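## Task

Take the label from the dispenser and wrap it around the purple bottle's side, upright and level, smoothed flat everywhere, touching neither the base, the shoulder nor the lid. The bottle must end up standing on the bench, never dropped or tipped over.

## Robot and tools

Robot: two UR7e-type arms, left_arm and right_arm, each with a Robotiq 140 two-finger gripper whose fingers can fold at a hinge. Near the palm, folding fingers may wrap a part and pull it inward, holding narrow parts loosely and wide ones harder than asked; a grip in the outer quarter of the pads behaves like a rigid one. A fingertip pushed into a surface folds easily unless the fingers are shut, so contact can go unnoticed. Each wrist carries a camera.

Frames: the scene frame has its origin on the table top midway between the nominal arm bases, +z up, +x out over the table, left_arm on the +y side (image sides differ). Real bases: left_arm (-0.063, +0.349, +0.050) m, right_arm (-0.002, -0.394, +0.050) m. Reported positions, orientations, velocities and targets use the scene frame. Movement offsets are along each arm's current Hand target axes. Gripper +z points along the fingers; fingers open and close along y. end_effector_position is the point between closed pads; fingertips extend about 33 mm past it (9 mm when fully open).

The 18-number row (used by execute_actions and move): one flat list covering both arms, every value in [-1, 1]: left dx, dy, dz, rx, ry, rz, left gripper position, force_limit, speed, then the same nine for the right arm. dx..rz are an offset from the Hand target at the start of the action or move, not an absolute pose; 1.0 equals 0.6 m for dx, dy, dz or 180 degrees for the rotation vector rx, ry, rz. Zeros for all six re-request the current Hand target. Gripper values are absolute commands: position +1 fully open (140 mm), about -0.8 pads touching, -1 closes until blocked; force_limit from -1 (about 14 N) to +1 (58 N); speed -1 about 30 mm/s, 0 about 140, +1 about 250, and faster closes squeeze harder. Both start at +1. Always resend a gripper's last three numbers to leave it unchanged, since 0 is itself a command.

execute_actions(actions, cameras): actions is a list of up to 15 rows per action, one row per 1/30 s step, last row held to fill 15 steps; each row counts from the action's start pose. An empty list returns state plus images. cameras: names, ["all"], or [].

move(target, speed, blend, stop_force, zero, blocking, cameras): straight-line path to target, one row or up to 15 rows, all offsets from the same starting Hand targets. speed in m/s, 0.002 to 3.6, default 0.25. blend in m rounds corners in a list. stop_force in N, 3 to 120, ends an arm's path on sensed push against its motion; omit it when moving away from something the gripper presses on, and don't rely on it while the gripper rotates. zero (default true) re-zeroes the force reference first. blocking=false returns early (not with stop_force). Paths ignore obstacles and the other arm. The result adds a move: line, e.g. done, off_target, moving, held, fault, with limits=paced (pose clipped) or limits=held (steps withheld).

wait(seconds 0 to 10), stop() brakes a running move, zoom_image(camera, region [x0,y0,x1,y1] pixels, at most 504 per side) on cam_head_left, cam_head_right, cam_left_wrist or cam_right_wrist, zero_wrist_force(arm), read_manual(section "licences"), finished_scene(scene = current scene number) ends the scene irreversibly.

Results: end_effector_position (m), end_effector_quat_wxyz, velocities, Hand target (the commanded pose after clipping; next offsets start here; the gripper often rests slightly short, so send the gap as an offset), Tool commands, Joint positions and torques, Joint velocities ("within noise" when still), Wrist force and Wrist torque in the gripper's own axes plus the peak since last shown, and Wrist depth: a 7x7 grid of distances per wrist camera, rows split by " / ", "-" for no value; transparent things are invisible to it. object_status: 0 moving, 1 blocked while opening, 2 blocked while closing (a grip), 3 reached target or pads met. position_measured is in counts: 3 fully open, 75 about 100 mm, 139 about 60 mm, 200 about 20 mm, 230 pads meeting. To grip harder, raise force_limit and nudge position (-1 to -0.98); to grip softer, open and close slowly.

Limits and cautions: commanded orientation is clipped to within 32 degrees of the measured one per step. An outside force of roughly 150 N or joint torque at its limit (138 N m big joints, 25.7 N m wrists) stops that arm for 10 s. Arms are stiff; aiming even slightly beyond firm contact can fault, so approach slowly with stop_force and then back the target off. Keep arms apart: contact between them, or a gripper closing on the other's fingers, can fail the task. Steer around an arm's own base. Long holds, stretched poses or pushing against unreachable targets heat motors (MOTOR HOT at 70 °C, brakes at 85 °C). Avoid drops, releasing moving parts, slams, hard pushes, big twisting loads on the gripper, and anything falling or being left off the table. Loose objects may occasionally be nudged by outside disturbances.

Each tool is called after ">>>" by a JSON object that holds its "method" and its "body".

## Session

>>> {"method": "execute_actions", "body": {"actions": [], "cameras": ["all"]}}

Scene clock: 0.00 s.
left_arm: end_effector_position=(+0.7201, +0.8018, +0.1510) position_measured=3 object_status=3 end_effector_quat_wxyz=(+0.088, +0.968, +0.117, +0.205) | right_arm: end_effector_position=(+1.0041, -0.3676, +0.2458) position_measured=3 object_status=3 end_effector_quat_wxyz=(+0.088, +0.858, +0.337, +0.378)
Joint positions: left_arm=[0.456 -0.687 0.902 -2.121 -1.876 3.329] | right_arm=[-0.162 -0.709 0.954 -2.586 -1.342 2.31]
Joint velocities: within noise
Joint torques (N m): no reading
Wrist force (N): no reading
Wrist torque (N m): no reading
Wrist force, peak (N): no reading
Wrist depth (mm): cam_left_wrist=[382 1339 1394 1324 1730 1529 - / 362 394 1378 1529 1769 1580 1580 / 344 371 407 1378 1681 1837 1463 / 329 136 385 429 1549 1646 120 / - 333 368 402 441 1612 114 / - 324 349 379 419 467 1623 / 295 309 334 361 395 436 476] | cam_right_wrist=[263 272 287 302 316 339 361 / 260 271 287 300 317 330 355 / 257 268 282 294 314 329 355 / 256 144 280 291 310 321 343 / - 124 276 - 307 317 115 / - 261 273 288 306 323 331 / - 260 272 287 300 315 334]
Hand target: left_arm +0.7201, +0.8018, +0.1510; +0.088, +0.968, +0.117, +0.205 | right_arm +1.0041, -0.3676, +0.2458; +0.088, +0.858, +0.337, +0.378
Tool commands: left_gripper/position=+1.0 left_gripper/force_limit=+1.0 left_gripper/speed=+1.0 right_gripper/position=+1.0 right_gripper/force_limit=+1.0 right_gripper/speed=+1.0

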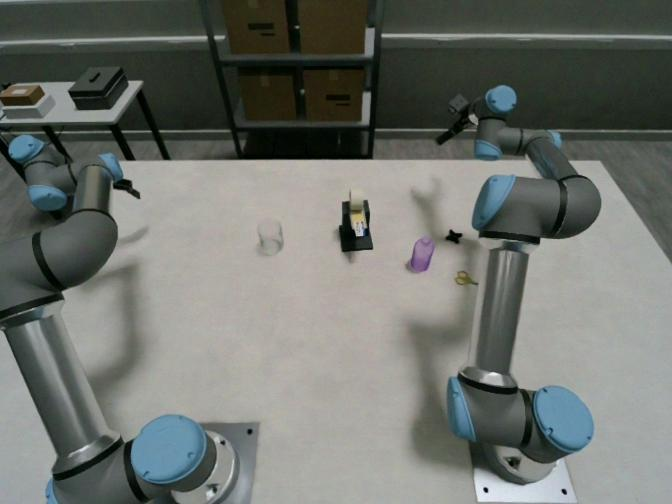

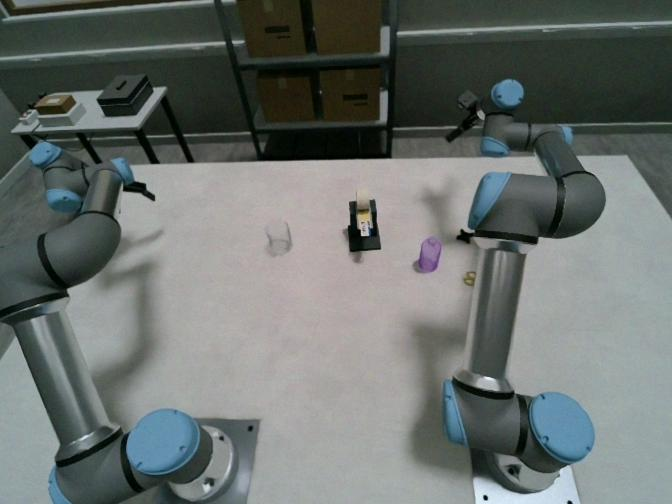

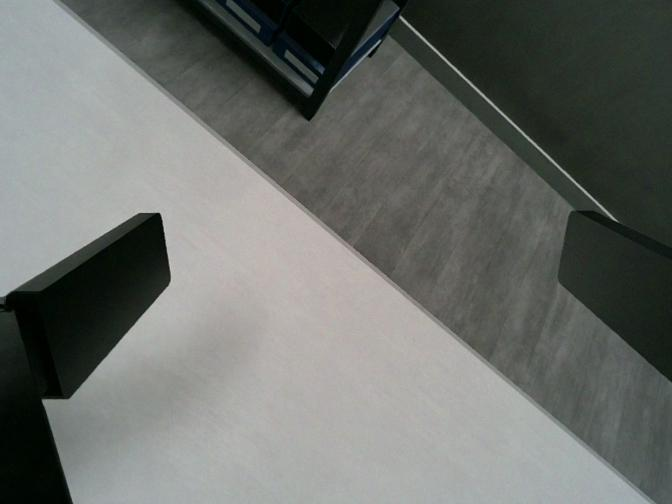

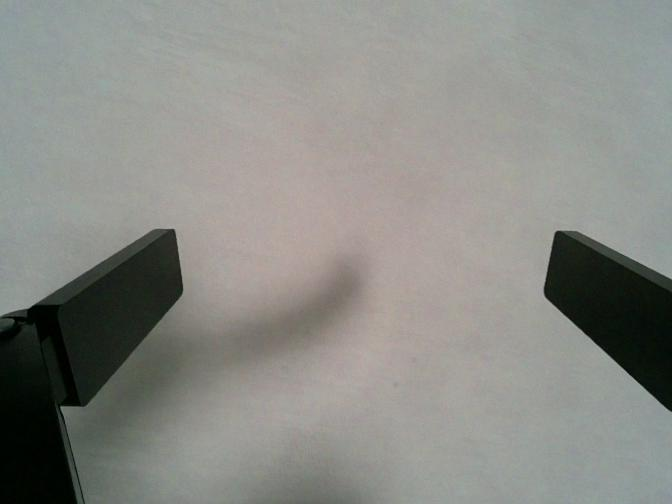

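>>> {"method": "zoom_image", "body": {"camera": "cam_head_left", "region": [300, 170, 480, 300]}}

>>> {"method": "zoom_image", "body": {"camera": "cam_head_right", "region": [330, 180, 410, 260]}}

>>> {"method": "zoom_image", "body": {"camera": "cam_head_right", "region": [400, 220, 460, 280]}}

Scaled by 2.800.

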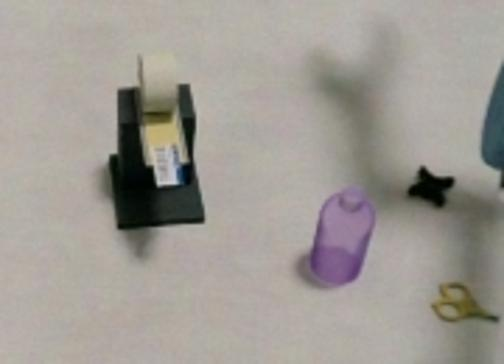

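Scaled by 6.300.

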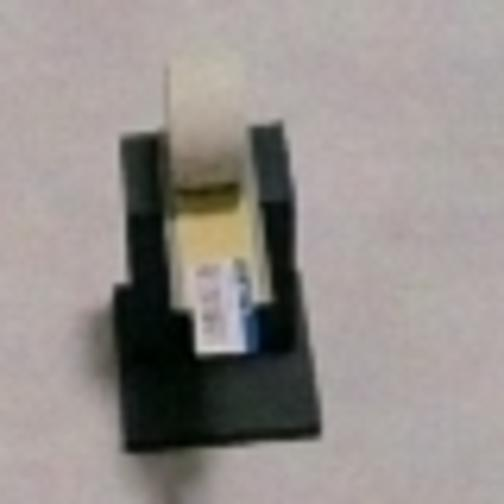

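Scaled by 8.400.

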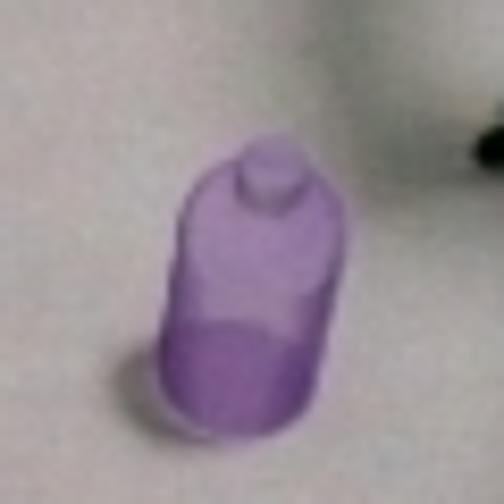

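>>> {"method": "move", "body": {"target": [-0.654, 0.99, -0.217, -0.0468, 0.1927, 0.1399, 1, 1, 1, 0, 0, 0, 0, 0, 0, 1, 1, 1], "speed": 0.35, "cameras": ["cam_left_wrist", "cam_head_left"]}}

Scene clock: 76.00 s.
left_arm: end_effector_position=(+0.4303, +0.1462, +0.2500) position_measured=3 object_status=3 end_effector_quat_wxyz=(+0.072, +0.857, -0.088, +0.503) | right_arm: end_effector_position=(+1.0041, -0.3676, +0.2458) position_measured=3 object_status=3 end_effector_quat_wxyz=(+0.088, +0.858, +0.337, +0.378)
Joint positions: left_arm=[-1.086 -1.745 2.65 -3.368 -0.878 2.625] | right_arm=[-0.162 -0.709 0.954 -2.586 -1.342 2.31]
Joint torques (N m): left_arm=[-11.85 -4.2 -22.15 -4 2.88 -0.76] | right_arm=[-0.45 -62.76 -24.89 -3.53 0.65 -0.15]
Wrist force (N): left_arm=[-0.2 -0.1 0.1] | right_arm=[0.0 0.1 -0.1]
Wrist torque (N m): left_arm=[0.12 0.09 -0.05] | right_arm=[0.03 0.00 0.00]
Wrist force, peak (N): left_arm=[2.7 -2.8 0.6] | right_arm=[0.2 0.2 -0.3]
Wrist depth (mm): cam_left_wrist=[381 1362 1386 1339 1681 - - / 364 394 1402 1428 1782 - - / 344 370 408 1402 1669 1881 - / 327 136 387 423 1491 1623 120 / - 331 369 395 442 1612 114 / - 321 349 384 420 467 1646 / 294 312 335 362 394 436 474] | cam_right_wrist=[1742 1442 1556 1613 - - - / 707 743 770 738 414 - 801 / 556 560 - 549 464 603 - / 485 144 468 481 473 - 121 / - 124 413 416 419 407 115 / - 360 355 364 368 - 352 / - 318 324 324 329 328 332]
Hand target: left_arm +0.4303, +0.1461, +0.2500; +0.072, +0.857, -0.088, +0.503 | right_arm +1.0041, -0.3676, +0.2458; +0.088, +0.858, +0.337, +0.378
Off the commanded pose: left_arm 0.000 m, 0 deg | right_arm 0.000 m, 0 deg.
move: done
camera_calibration:
cam_left_wrist: T_world_to_cam=[[-0.213852, -0.976113, 0.0383397, 0.236958], [-0.738119, 0.135753, -0.660872, 0.472153], [0.639881, -0.169628, -0.749519, 0.07646], [0, 0, 0, 1]] pos_world=[0.350253, 0.180171, 0.360256]
Images, in order (width x height): cam_head_left 672x504, cam_left_wrist 672x504.

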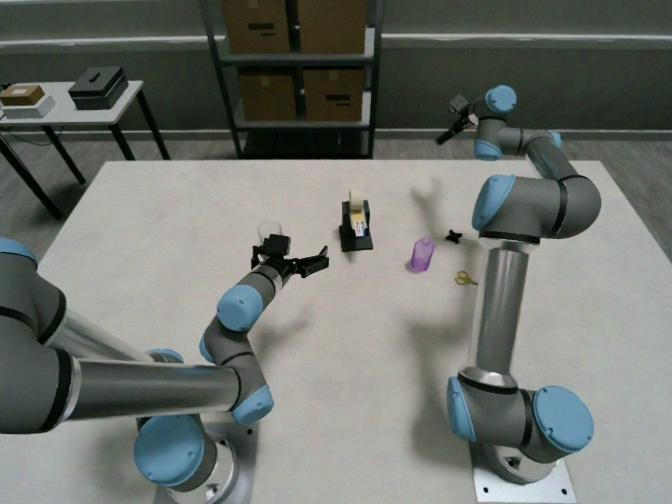

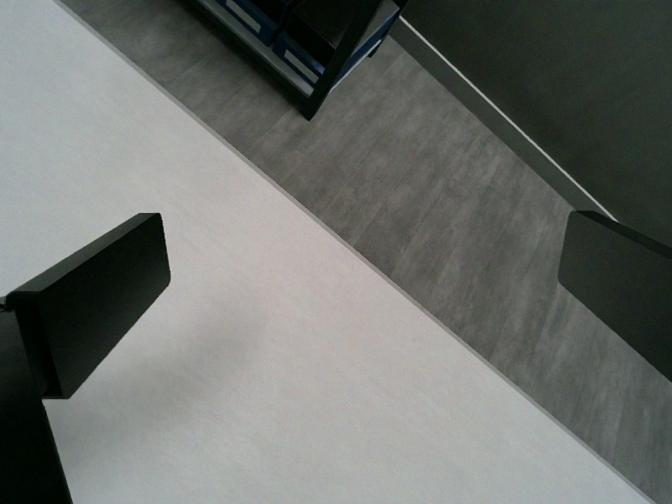

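>>> {"method": "wait", "body": {"seconds": 0.1, "cameras": ["all"]}}

Scene clock: 81.63 s.
left_arm: end_effector_position=(+0.4303, +0.1461, +0.2500) position_measured=3 object_status=3 end_effector_quat_wxyz=(+0.072, +0.857, -0.088, +0.503) | right_arm: end_effector_position=(+1.0041, -0.3676, +0.2458) position_measured=3 object_status=3 end_effector_quat_wxyz=(+0.088, +0.858, +0.337, +0.378)
Joint positions: left_arm=[-1.086 -1.744 2.65 -3.368 -0.878 2.625] | right_arm=[-0.162 -0.709 0.954 -2.586 -1.342 2.31]
Joint torques (N m): left_arm=[-12.34 4.01 -14.14 -1.94 2.44 -1.39] | right_arm=[1.49 -62.34 -24.65 -3.47 0.71 -0.25]
Wrist force (N): left_arm=[-0.1 -0.3 0.1] | right_arm=[0.0 0.2 0.0]
Wrist torque (N m): left_arm=[0.08 0.07 -0.04] | right_arm=[0.05 0.01 0.00]
Wrist force, peak (N): left_arm=[-0.4 0.0 0.3] | right_arm=[0.0 0.2 -0.3]
Wrist depth (mm): cam_left_wrist=[377 1347 1394 1354 1769 - - / 364 394 1394 1500 1769 - - / 347 370 407 1491 1623 1866 - / 329 136 386 425 1646 1612 120 / - 330 369 403 445 1601 114 / - 322 349 381 422 466 1634 / 294 309 332 362 396 436 471] | cam_right_wrist=[- 1462 1544 1675 408 - - / - 1701 - - 399 - - / - - 551 - - 578 569 / 478 134 480 485 482 480 129 / - 116 402 421 435 425 115 / - 355 363 355 365 362 354 / - 322 324 324 330 327 333]
Hand target: left_arm +0.4303, +0.1461, +0.2500; +0.072, +0.857, -0.088, +0.503 | right_arm +1.0041, -0.3676, +0.2458; +0.088, +0.858, +0.337, +0.378
Tool commands: left_gripper/position=+1.0 left_gripper/force_limit=+1.0 left_gripper/speed=+1.0 right_gripper/position=+1.0 right_gripper/force_limit=+1.0 right_gripper/speed=+1.0
Off the commanded pose: left_arm 0.000 m, 0 deg | right_arm 0.000 m, 0 deg.
wait: 0.10 s; at rest from the start
camera_calibration:
cam_left_wrist: T_world_to_cam=[[-0.213724, -0.976147, 0.038196, 0.236971], [-0.738137, 0.135754, -0.660851, 0.472152], [0.639903, -0.169434, -0.749544, 0.0764269], [0, 0, 0, 1]] pos_world=[0.350253, 0.180172, 0.360256]

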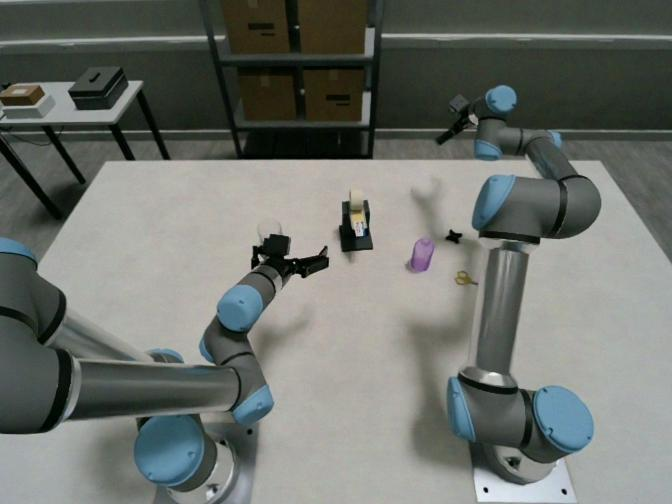

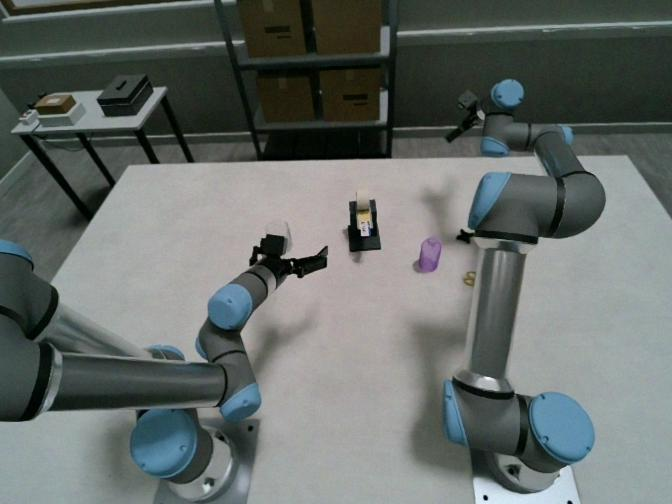

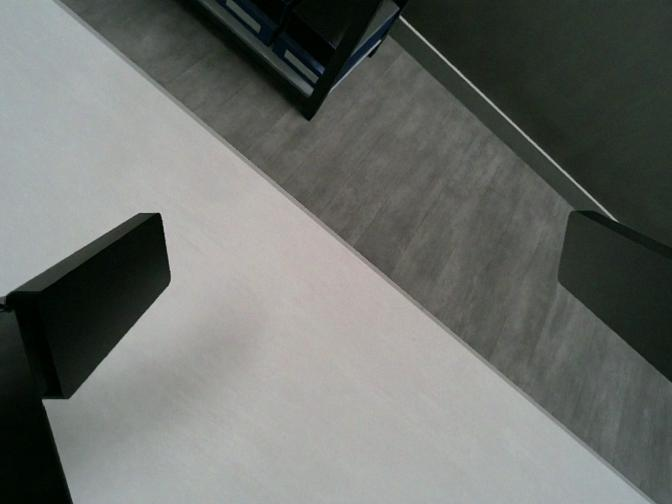

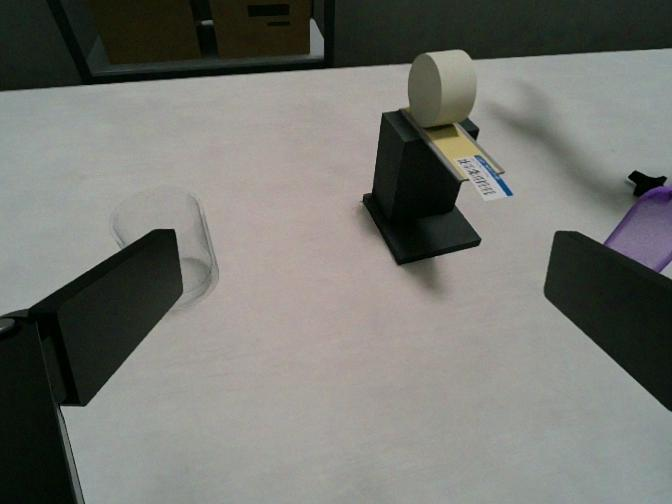

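>>> {"method": "zoom_image", "body": {"camera": "cam_right_wrist", "region": [350, 40, 530, 270]}}

>>> {"method": "zoom_image", "body": {"camera": "cam_right_wrist", "region": [430, 120, 530, 210]}}

Scaled by 2.191.

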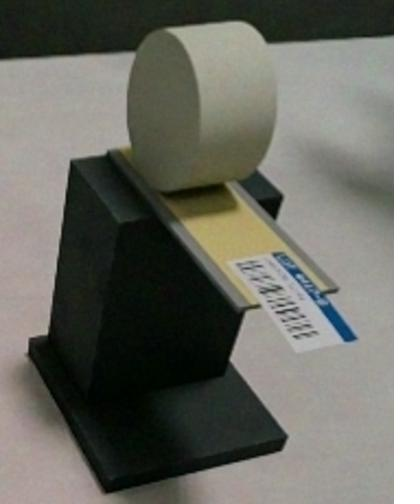

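Scaled by 5.040.

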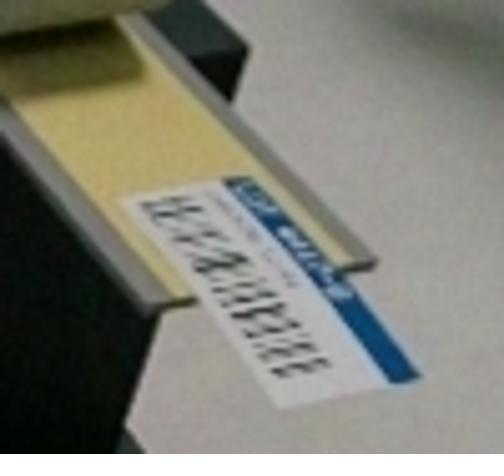

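>>> {"method": "move", "body": {"target": [0.0618, -0.0352, 0.2532, -0.322, 0.0838, 0.1276, 1, 1, 1, -0.523, -0.3821, -0.5785, 0.2509, 0.2544, 0.0075, 1, 1, 1], "speed": 0.35, "cameras": ["cam_left_wrist", "cam_right_wrist"]}}

Scene clock: 170.10 s.
left_arm: end_effector_position=(+0.5818, +0.1316, +0.2084) position_measured=3 object_status=3 end_effector_quat_wxyz=(+0.387, +0.612, -0.470, +0.505) | right_arm: end_effector_position=(+0.4882, -0.4317, +0.2109) position_measured=3 object_status=3 end_effector_quat_wxyz=(-0.378, +0.620, +0.450, +0.520)
Joint positions: left_arm=[-0.123 -0.785 1.8 -3.658 -2.735 3.606] | right_arm=[-0.941 -1.179 1.853 -0.96 -0.662 0.229]
Joint torques (N m): left_arm=[-13.64 -35.12 -25.04 -0.98 -2.04 0.7] | right_arm=[-2.02 -27.28 -10.51 1.81 -0.66 -1.73]
Wrist force (N): left_arm=[-0.4 -0.1 0.4] | right_arm=[1.5 -0.4 1.0]
Wrist torque (N m): left_arm=[0.16 0.11 0.08] | right_arm=[-0.05 -0.23 -0.04]
Wrist force, peak (N): left_arm=[-0.8 -1.8 0.8] | right_arm=[3.3 0.7 2.0]
Wrist depth (mm): cam_left_wrist=[3160 703 727 - 3537 1881 1491 / - 1129 1150 1324 556 2548 1623 / - 793 837 782 - 782 772 / 602 127 570 568 562 530 126 / - 405 445 439 439 436 114 / 351 363 361 361 358 350 345 / - 306 306 297 296 303 305] | cam_right_wrist=[- - 3300 3156 3300 666 2562 / - - 3691 2983 - 2178 2865 / - 775 292 - - - 801 / 575 134 306 343 - 144 128 / - 124 316 416 434 395 115 / - 349 348 336 348 351 325 / - 291 295 292 303 301 293]
Hand target: left_arm +0.5818, +0.1316, +0.2083; +0.388, +0.612, -0.470, +0.505 | right_arm +0.4881, -0.4318, +0.2108; -0.378, +0.620, +0.450, +0.520
Off the commanded pose: left_arm 0.000 m, 0 deg | right_arm 0.000 m, 0 deg.
move: done
camera_calibration:
cam_left_wrist: T_world_to_cam=[[-0.963757, -0.266739, 0.00482046, 0.606671], [-0.13979, 0.48952, -0.860714, 0.205403], [0.227227, -0.830193, -0.509066, 0.222808], [0, 0, 0, 1]] pos_world=[0.562769, 0.246248, 0.287293]
cam_right_wrist: T_world_to_cam=[[0.951556, -0.307453, -0.0036347, -0.590451], [-0.158125, -0.479185, -0.863353, 0.0495815], [0.263698, 0.822104, -0.504588, 0.474274], [0, 0, 0, 1]] pos_world=[0.444622, -0.547679, 0.279973]
Images, in order (width x height): cam_left_wrist 672x504, cam_right_wrist 672x504.

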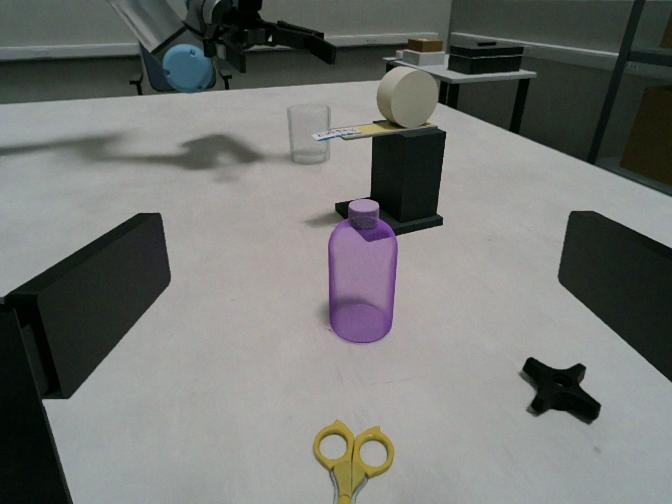

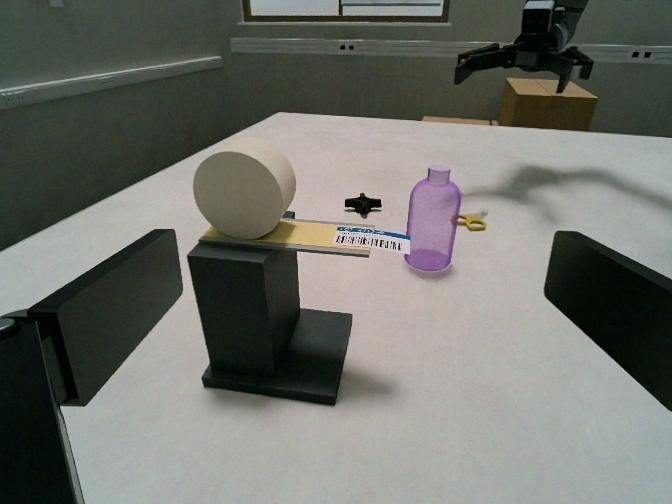

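>>> {"method": "zoom_image", "body": {"camera": "cam_right_wrist", "region": [180, 130, 480, 410]}}

>>> {"method": "zoom_image", "body": {"camera": "cam_right_wrist", "region": [320, 200, 420, 270]}}

>>> {"method": "zoom_image", "body": {"camera": "cam_left_wrist", "region": [300, 60, 460, 350]}}

>>> {"method": "zoom_image", "body": {"camera": "cam_left_wrist", "region": [300, 100, 450, 180]}}

Scaled by 1.680.

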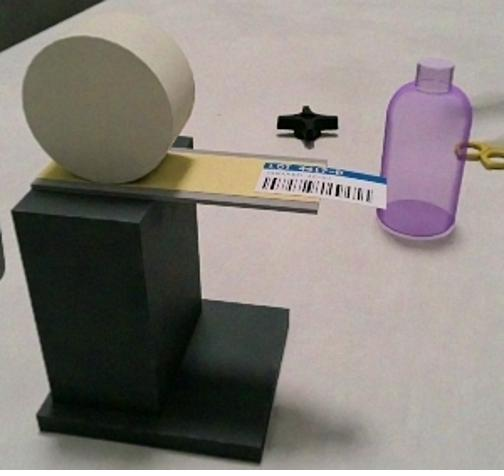

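Scaled by 5.040.

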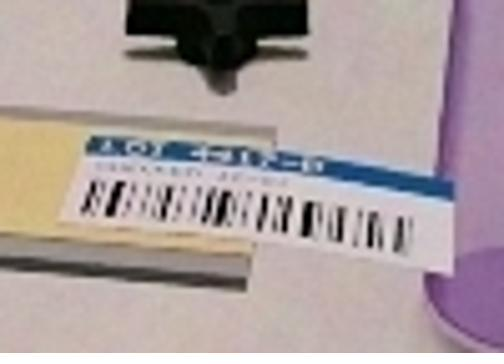

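Scaled by 1.738.

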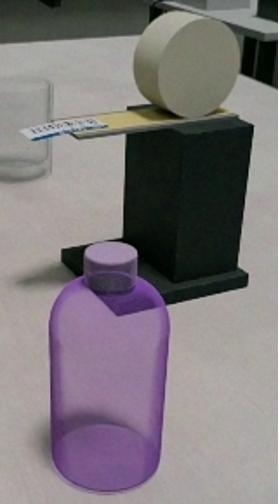

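Scaled by 3.360.

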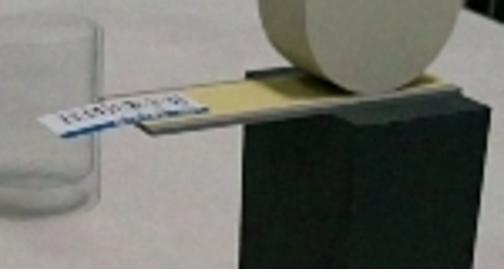

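>>> {"method": "move", "body": {"target": [0, 0, 0, 0, 0, 0, 1, 1, 1, 0.1178, 0.0062, 0.5267, 0.0422, -0.0998, -0.0145, 1, 1, 1], "speed": 0.3, "cameras": ["cam_left_wrist", "cam_right_wrist"]}}

>>> {"method": "zoom_image", "body": {"camera": "cam_left_wrist", "region": [240, 160, 440, 310]}}

Scene clock: 321.97 s.
left_arm: end_effector_position=(+0.5818, +0.1316, +0.2083) position_measured=3 object_status=3 end_effector_quat_wxyz=(+0.388, +0.612, -0.470, +0.505) | right_arm: end_effector_position=(+0.5918, -0.1254, +0.2257) position_measured=3 object_status=3 end_effector_quat_wxyz=(-0.331, +0.657, +0.550, +0.395)
Joint positions: left_arm=[-0.124 -0.785 1.8 -3.657 -2.735 3.606] | right_arm=[-0.235 -1.292 1.936 -2.074 -0.493 1.412]
Joint torques (N m): left_arm=[-11.16 -35.66 -24.64 -0.78 -2.37 1.08] | right_arm=[10.23 -31.73 -28.98 -3.99 2.58 1.72]
Wrist force (N): left_arm=[-0.1 -0.2 0.4] | right_arm=[0.8 -0.6 0.4]
Wrist torque (N m): left_arm=[0.14 0.06 0.09] | right_arm=[-0.03 -0.04 -0.07]
Wrist force, peak (N): left_arm=[-0.1 0.1 0.7] | right_arm=[3.8 0.3 3.4]
Wrist depth (mm): cam_left_wrist=[787 428 780 798 835 785 1669 / 635 639 642 635 642 249 630 / 535 534 528 539 301 264 519 / 467 137 452 409 309 278 126 / - 373 390 392 364 365 114 / 342 349 346 346 338 344 337 / 319 311 309 312 308 311 309] | cam_right_wrist=[- - 3250 3250 406 367 2292 / - - - - 3156 1134 - / - - 294 - 931 955 - / - 124 309 340 581 145 129 / - 124 - 415 419 - 115 / - 336 344 347 364 346 325 / - 292 294 291 292 292 291]
Hand target: left_arm +0.5818, +0.1316, +0.2083; +0.388, +0.612, -0.470, +0.505 | right_arm +0.5918, -0.1253, +0.2257; -0.331, +0.657, +0.550, +0.395
Off the commanded pose: left_arm 0.000 m, 0 deg | right_arm 0.000 m, 0 deg.
move: done
camera_calibration:
cam_left_wrist: T_world_to_cam=[[-0.963842, -0.26643, 0.00489694, 0.606594], [-0.139694, 0.489541, -0.860718, 0.205308], [0.226924, -0.83028, -0.509059, 0.222864], [0, 0, 0, 1]] pos_world=[0.562768, 0.246147, 0.287193]
cam_right_wrist: T_world_to_cam=[[0.984897, -0.173089, -0.00434165, -0.59758], [-0.132046, -0.734668, -0.665453, 0.133439], [0.111993, 0.655975, -0.746427, 0.326139], [0, 0, 0, 1]] pos_world=[0.569649, -0.21934, 0.329642]
Images, in order (width x height): cam_left_wrist 672x504, cam_right_wrist 672x504.

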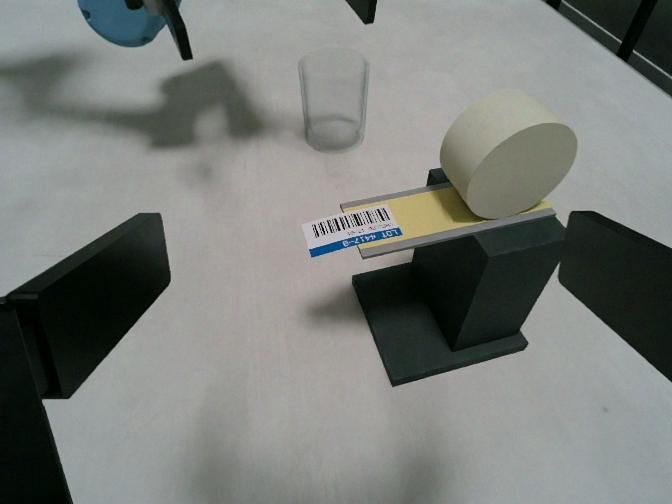

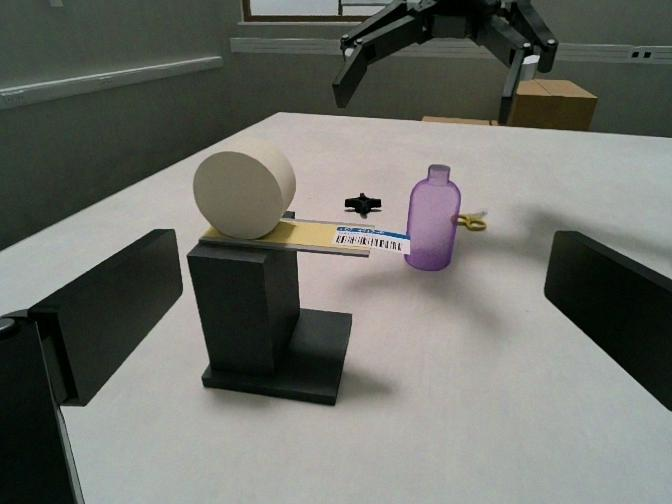

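Scaled by 2.520.

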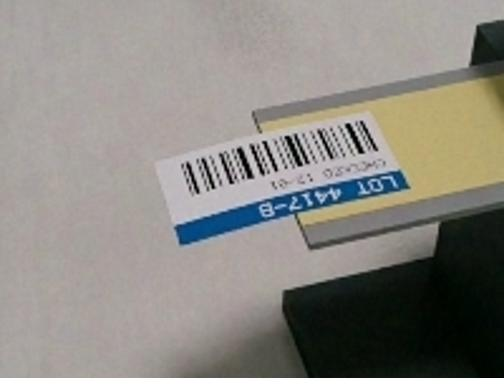

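>>> {"method": "move", "body": {"target": [0, 0, 0, 0, 0, 0, 1, 1, 1, -0.051, 0.0042, -0.1822, 0.0466, -0.3423, -0.0775, 1, 1, 1], "speed": 0.3, "cameras": ["cam_left_wrist", "cam_right_wrist"]}}

Scene clock: 382.87 s.
left_arm: end_effector_position=(+0.5818, +0.1316, +0.2083) position_measured=3 object_status=3 end_effector_quat_wxyz=(+0.388, +0.612, -0.470, +0.505) | right_arm: end_effector_position=(+0.5750, -0.2349, +0.2499) position_measured=3 object_status=3 end_effector_quat_wxyz=(-0.001, +0.673, +0.740, +0.000)
Joint positions: left_arm=[-0.124 -0.785 1.8 -3.657 -2.735 3.606] | right_arm=[0.06 -1.34 1.507 -1.737 -1.57 1.52]
Joint torques (N m): left_arm=[-9.53 -35.74 -24.15 -0.88 -2.46 1.13] | right_arm=[-2.88 -44.48 -15.56 -3.53 -1.21 -2.05]
Wrist force (N): left_arm=[-0.3 0.0 0.4] | right_arm=[-1.5 -2.2 -1.2]
Wrist torque (N m): left_arm=[0.18 0.10 0.09] | right_arm=[-0.22 0.28 -0.24]
Wrist force, peak (N): left_arm=[0.0 -0.2 0.6] | right_arm=[-1.7 -2.2 -1.5]
Wrist depth (mm): cam_left_wrist=[350 350 348 351 345 346 345 / 370 368 367 367 365 367 366 / 392 392 391 387 387 387 385 / 409 136 414 414 412 409 126 / - 437 440 445 445 445 114 / 485 475 471 471 471 478 478 / 515 512 529 512 510 509 505] | cam_right_wrist=[- - 3300 3403 2624 2156 2420 / - - - - - 2562 3067 / - - 290 - - 838 - / - 133 - 344 563 535 120 / - 124 - 416 460 411 115 / - 335 348 350 333 350 323 / - 302 290 290 294 291 293]
Hand target: left_arm +0.5818, +0.1316, +0.2083; +0.388, +0.612, -0.470, +0.505 | right_arm +0.5750, -0.2350, +0.2499; -0.001, +0.673, +0.740, +0.000
Off the commanded pose: left_arm 0.000 m, 0 deg | right_arm 0.000 m, 0 deg.
move: done
camera_calibration:
cam_left_wrist: T_world_to_cam=[[-0.963842, -0.26643, 0.00489694, 0.606594], [-0.139694, 0.489541, -0.860718, 0.205308], [0.226924, -0.83028, -0.509059, 0.222864], [0, 0, 0, 1]] pos_world=[0.562768, 0.246147, 0.287193]
cam_right_wrist: T_world_to_cam=[[0.995688, 0.0926997, -0.00341164, -0.543988], [0.0881361, -0.93392, 0.346447, -0.359421], [0.0289293, -0.345254, -0.938063, 0.278399], [0, 0, 0, 1]] pos_world=[0.565266, -0.189125, 0.383821]
Images, in order (width x height): cam_left_wrist 672x504, cam_right_wrist 672x504.

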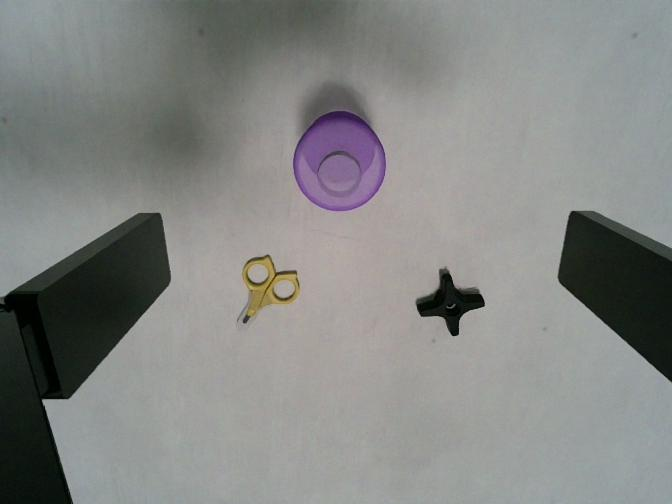

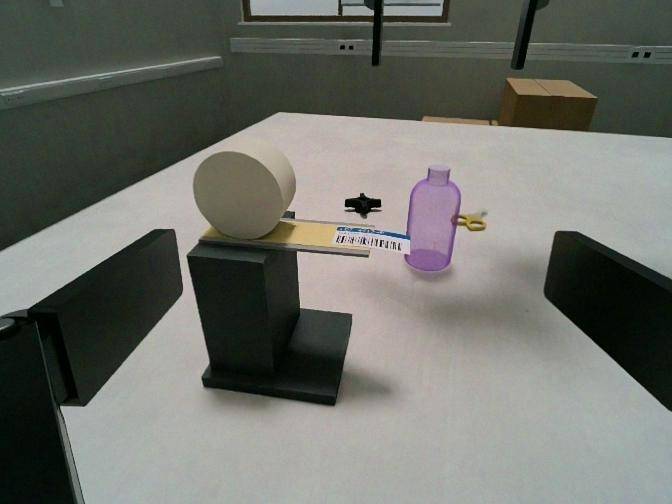

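>>> {"method": "move", "body": {"target": [0, 0, 0, 0, 0, 0, 1, 1, 1, 0.0133, -0.0117, 0.2, 0, 0, 0, 1, 1, 1], "speed": 0.2, "cameras": ["cam_left_wrist", "cam_right_wrist"]}}

Scene clock: 434.87 s.
left_arm: end_effector_position=(+0.5818, +0.1316, +0.2083) position_measured=3 object_status=3 end_effector_quat_wxyz=(+0.388, +0.612, -0.470, +0.505) | right_arm: end_effector_position=(+0.5672, -0.2276, +0.1300) position_measured=3 object_status=3 end_effector_quat_wxyz=(-0.001, +0.673, +0.740, +0.000)
Joint positions: left_arm=[-0.124 -0.785 1.8 -3.657 -2.735 3.606] | right_arm=[0.073 -1.265 1.731 -2.037 -1.57 1.533]
Joint torques (N m): left_arm=[-8.7 -34.52 -23.8 -0.62 -2.46 1.01] | right_arm=[-3.71 -38.65 -19.94 -4.14 1.35 -1.69]
Wrist force (N): left_arm=[0.0 0.0 0.2] | right_arm=[-1.4 -2.0 -1.7]
Wrist torque (N m): left_arm=[0.19 0.04 0.09] | right_arm=[-0.22 0.25 -0.27]
Wrist force, peak (N): left_arm=[-0.3 -0.2 0.5] | right_arm=[-2.1 -2.0 -3.8]
Wrist depth (mm): cam_left_wrist=[239 239 239 238 237 238 237 / 254 252 252 252 251 252 252 / 269 268 268 267 266 265 265 / 279 136 284 284 283 280 126 / - 300 305 302 302 303 114 / 332 326 324 327 323 326 327 / 354 352 350 350 350 349 346] | cam_right_wrist=[- - 3630 2593 401 384 2983 / - - 3512 1062 1128 430 - / - - 292 935 813 751 822 / - 133 306 314 646 567 122 / - 124 - 401 - 409 115 / - 351 343 342 351 350 109 / - 285 292 290 290 293 292]
Hand target: left_arm +0.5818, +0.1316, +0.2083; +0.388, +0.612, -0.470, +0.505 | right_arm +0.5672, -0.2276, +0.1300; -0.001, +0.673, +0.740, +0.000
Off the commanded pose: left_arm 0.000 m, 0 deg | right_arm 0.000 m, 0 deg.
move: done
camera_calibration:
cam_left_wrist: T_world_to_cam=[[-0.963842, -0.26643, 0.00489694, 0.606594], [-0.139694, 0.489541, -0.860718, 0.205308], [0.226924, -0.83028, -0.509059, 0.222864], [0, 0, 0, 1]] pos_world=[0.562768, 0.246147, 0.287193]
cam_right_wrist: T_world_to_cam=[[0.995677, 0.0928254, -0.0033828, -0.537196], [0.0882347, -0.933798, 0.346749, -0.310388], [0.0290283, -0.345549, -0.937952, 0.168572], [0, 0, 0, 1]] pos_world=[0.557367, -0.181725, 0.263923]
Images, in order (width x height): cam_left_wrist 672x504, cam_right_wrist 672x504.

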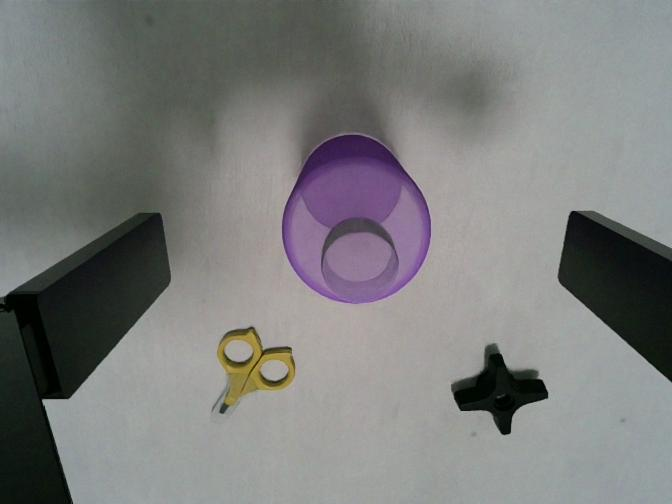

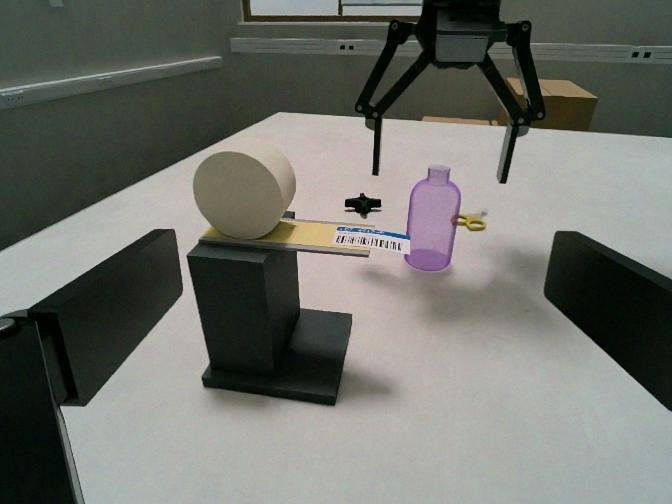

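>>> {"method": "move", "body": {"target": [0, 0, 0, 0, 0, 0, 1, 1, 1, 0, -0.0033, 0.0583, 0, 0, 0, 1, 1, 1], "speed": 0.1, "cameras": ["cam_left_wrist", "cam_right_wrist"]}}

>>> {"method": "zoom_image", "body": {"camera": "cam_right_wrist", "region": [320, 80, 560, 290]}}

Scene clock: 467.30 s.
left_arm: end_effector_position=(+0.5818, +0.1316, +0.2083) position_measured=3 object_status=3 end_effector_quat_wxyz=(+0.388, +0.612, -0.470, +0.505) | right_arm: end_effector_position=(+0.5651, -0.2278, +0.0949) position_measured=3 object_status=3 end_effector_quat_wxyz=(-0.001, +0.673, +0.740, +0.000)
Joint positions: left_arm=[-0.124 -0.785 1.8 -3.657 -2.735 3.606] | right_arm=[0.073 -1.228 1.783 -2.125 -1.57 1.533]
Joint torques (N m): left_arm=[-8.01 -34.9 -23.19 -0.76 -2.06 1.12] | right_arm=[-7.82 -46.18 -31.12 -1.54 1.01 -1.75]
Wrist force (N): left_arm=[0.0 -0.1 0.3] | right_arm=[-1.6 -2.0 -1.3]
Wrist torque (N m): left_arm=[0.17 0.03 0.09] | right_arm=[-0.22 0.29 -0.27]
Wrist force, peak (N): left_arm=[0.1 -0.1 0.6] | right_arm=[-1.5 -1.7 -2.8]
Wrist depth (mm): cam_left_wrist=[209 208 207 208 206 206 206 / 220 220 219 218 218 217 217 / 235 232 232 232 231 229 230 / 241 136 246 246 245 242 125 / - 260 264 262 262 261 120 / 287 282 278 282 280 275 283 / 303 305 305 303 303 304 301] | cam_right_wrist=[- - 3691 3156 381 2722 2722 / - 2593 4355 - 431 2178 3156 / - - 290 538 851 743 875 / 587 134 310 340 - 566 122 / - 124 - 415 - - 115 / - 348 351 342 351 350 323 / - 293 292 293 295 293 -]
Hand target: left_arm +0.5818, +0.1316, +0.2083; +0.388, +0.612, -0.470, +0.505 | right_arm +0.5652, -0.2278, +0.0950; -0.001, +0.673, +0.740, +0.000
Off the commanded pose: left_arm 0.000 m, 0 deg | right_arm 0.000 m, 0 deg.
move: done
camera_calibration:
cam_left_wrist: T_world_to_cam=[[-0.963842, -0.26643, 0.00489694, 0.606594], [-0.139694, 0.489541, -0.860718, 0.205308], [0.226924, -0.83028, -0.509059, 0.222864], [0, 0, 0, 1]] pos_world=[0.562768, 0.246147, 0.287193]
cam_right_wrist: T_world_to_cam=[[0.995685, 0.0927211, -0.00366263, -0.535155], [0.0882343, -0.933808, 0.346725, -0.298308], [0.0287285, -0.345552, -0.93796, 0.135775], [0, 0, 0, 1]] pos_world=[0.555266, -0.182025, 0.228822]
Images, in order (width x height): cam_left_wrist 672x504, cam_right_wrist 672x504.

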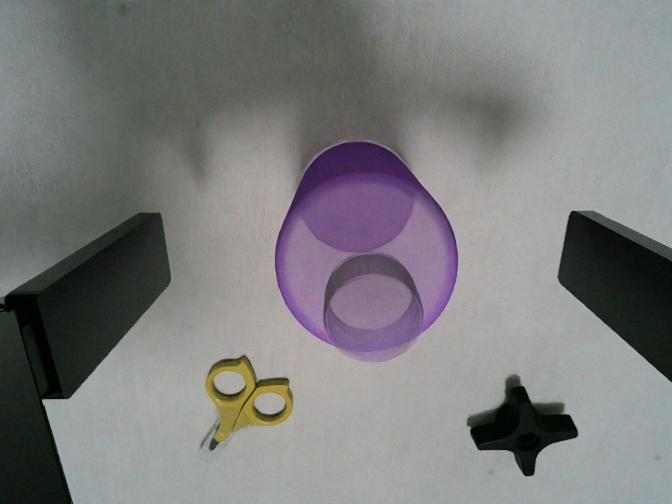

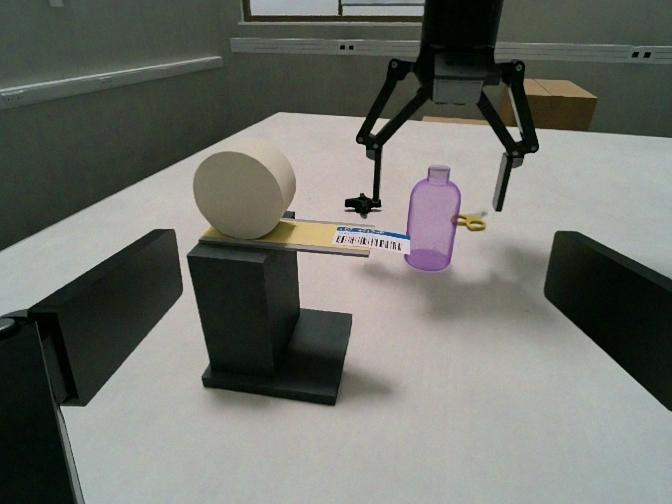

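Scaled by 2.100.

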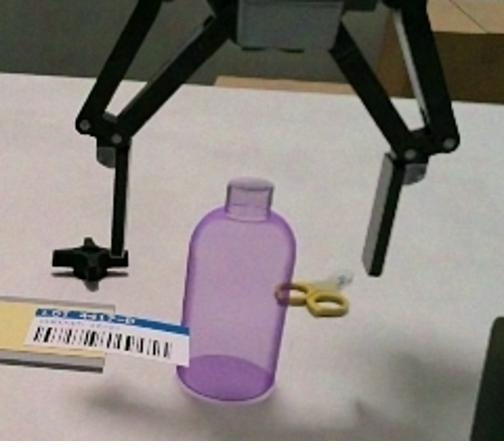

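>>> {"method": "execute_actions", "body": {"actions": [[[0,0,0,0,0,0,1,1,1,0,0,0,0,0,0,-1,-0.3,-1]],[[0,0,0,0,0,0,1,1,1,0,0,0,0,0,0,-1,-0.3,-1]],[[0,0,0,0,0,0,1,1,1,0,0,0,0,0,0,-1,-0.3,-1]],[[0,0,0,0,0,0,1,1,1,0,0,0,0,0,0,-1,-0.3,-1]],[[0,0,0,0,0,0,1,1,1,0,0,0,0,0,0,-1,-0.3,-1]],[[0,0,0,0,0,0,1,1,1,0,0,0,0,0,0,-1,-0.3,-1]]], "cameras": ["cam_left_wrist", "cam_right_wrist"]}}

>>> {"method": "zoom_image", "body": {"camera": "cam_right_wrist", "region": [320, 80, 560, 290]}}

Scene clock: 478.13 s.
left_arm: end_effector_position=(+0.5818, +0.1316, +0.2083) position_measured=3 object_status=3 end_effector_quat_wxyz=(+0.388, +0.612, -0.470, +0.505) | right_arm: end_effector_position=(+0.5652, -0.2278, +0.0950) position_measured=136 object_status=2 end_effector_quat_wxyz=(-0.001, +0.673, +0.740, +0.000)
Joint positions: left_arm=[-0.124 -0.785 1.8 -3.657 -2.735 3.606] | right_arm=[0.073 -1.228 1.783 -2.125 -1.57 1.533]
Joint torques (N m): left_arm=[-5.45 -34.75 -22.08 -0.87 -2.13 1.21] | right_arm=[-2.52 -39.93 -26.74 -2.34 1.13 0.03]
Wrist force (N): left_arm=[-0.1 0.0 0.4] | right_arm=[-1.5 -4.0 -7.7]
Wrist torque (N m): left_arm=[0.17 0.06 0.08] | right_arm=[-0.11 0.27 -0.26]
Wrist force, peak (N): left_arm=[-0.1 0.0 0.6] | right_arm=[-1.6 -3.7 -8.0]
Wrist depth (mm): cam_left_wrist=[208 208 208 207 206 206 205 / 220 219 220 218 217 217 217 / 236 232 232 232 231 230 230 / 248 245 121 246 239 132 241 / - 93 115 261 262 89 89 / - - 275 280 280 - - / - - - 303 303 - -] | cam_right_wrist=[1962 - 3067 3350 379 2689 2447 / - 3889 - 2656 420 2447 2983 / - 798 292 - 474 - 854 / - 133 309 336 506 145 128 / - 116 326 409 433 411 115 / - 348 341 346 350 350 326 / - 289 293 292 295 292 293]
Hand target: left_arm +0.5818, +0.1316, +0.2083; +0.388, +0.612, -0.470, +0.505 | right_arm +0.5652, -0.2278, +0.0950; -0.001, +0.673, +0.740, +0.000
Off the commanded pose: left_arm 0.000 m, 0 deg | right_arm 0.000 m, 0 deg.
Step readings (end_effector_position of left_arm | right_arm):
0: (+0.5818, +0.1316, +0.2083) | (+0.5652, -0.2278, +0.0950)
1: (+0.5818, +0.1316, +0.2083) | (+0.5652, -0.2278, +0.0950)
2: (+0.5818, +0.1316, +0.2083) | (+0.5652, -0.2278, +0.0950)
4: (+0.5818, +0.1316, +0.2083) | (+0.5652, -0.2278, +0.0950)
8: (+0.5818, +0.1316, +0.2083) | (+0.5652, -0.2278, +0.0950)
15: (+0.5818, +0.1316, +0.2083) | (+0.5652, -0.2278, +0.0950)
16: (+0.5818, +0.1316, +0.2083) | (+0.5652, -0.2278, +0.0950)
17: (+0.5818, +0.1316, +0.2083) | (+0.5652, -0.2278, +0.0950)
19: (+0.5818, +0.1316, +0.2083) | (+0.5652, -0.2278, +0.0950)
23: (+0.5818, +0.1316, +0.2083) | (+0.5652, -0.2278, +0.0950)
30: (+0.5818, +0.1316, +0.2083) | (+0.5652, -0.2278, +0.0950)
31: (+0.5818, +0.1316, +0.2083) | (+0.5652, -0.2278, +0.0950)
32: (+0.5818, +0.1316, +0.2083) | (+0.5652, -0.2278, +0.0950)
34: (+0.5818, +0.1316, +0.2083) | (+0.5652, -0.2278, +0.0950)
38: (+0.5818, +0.1316, +0.2083) | (+0.5652, -0.2278, +0.0950)
45: (+0.5818, +0.1316, +0.2083) | (+0.5652, -0.2278, +0.0950)
46: (+0.5818, +0.1316, +0.2083) | (+0.5652, -0.2278, +0.0950)
47: (+0.5818, +0.1316, +0.2083) | (+0.5652, -0.2278, +0.0950)
49: (+0.5818, +0.1316, +0.2083) | (+0.5652, -0.2278, +0.0950)
53: (+0.5818, +0.1316, +0.2083) | (+0.5652, -0.2278, +0.0950)
60: (+0.5818, +0.1316, +0.2083) | (+0.5652, -0.2278, +0.0950)
61: (+0.5818, +0.1316, +0.2083) | (+0.5652, -0.2278, +0.0950)
62: (+0.5818, +0.1316, +0.2083) | (+0.5652, -0.2278, +0.0950)
64: (+0.5818, +0.1316, +0.2083) | (+0.5652, -0.2278, +0.0950)
68: (+0.5818, +0.1316, +0.2083) | (+0.5652, -0.2278, +0.0950)
75: (+0.5818, +0.1316, +0.2083) | (+0.5652, -0.2278, +0.0950)
76: (+0.5818, +0.1316, +0.2083) | (+0.5652, -0.2278, +0.0950)
77: (+0.5818, +0.1316, +0.2083) | (+0.5652, -0.2278, +0.0950)
79: (+0.5818, +0.1316, +0.2083) | (+0.5652, -0.2278, +0.0950)
83: (+0.5818, +0.1316, +0.2083) | (+0.5652, -0.2278, +0.0950)
90: (+0.5818, +0.1316, +0.2083) | (+0.5652, -0.2278, +0.0950)
camera_calibration:
cam_left_wrist: T_world_to_cam=[[-0.963842, -0.26643, 0.00489694, 0.606594], [-0.139694, 0.489541, -0.860718, 0.205308], [0.226924, -0.83028, -0.509059, 0.222864], [0, 0, 0, 1]] pos_world=[0.562768, 0.246147, 0.287193]
cam_right_wrist: T_world_to_cam=[[0.995685, 0.0927351, -0.00333897, -0.535335], [0.0881375, -0.93384, 0.346663, -0.298196], [0.0290298, -0.345462, -0.937984, 0.135755], [0, 0, 0, 1]] pos_world=[0.555367, -0.181925, 0.228922]
Images, in order (width x height): cam_left_wrist 672x504, cam_right_wrist 672x504.

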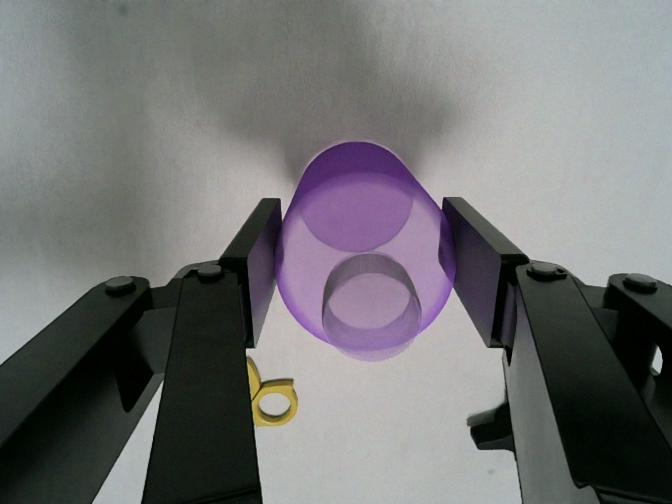

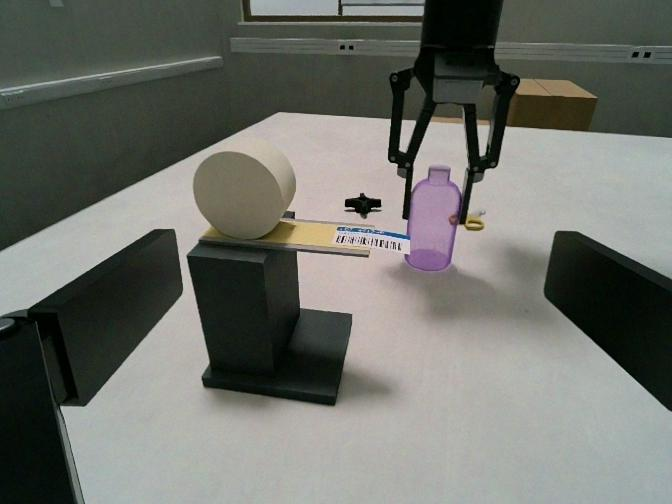

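Scaled by 2.100.

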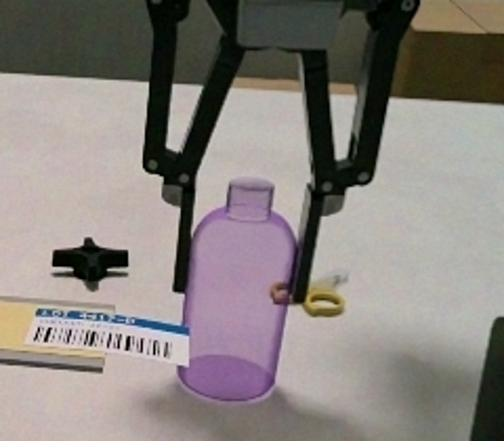

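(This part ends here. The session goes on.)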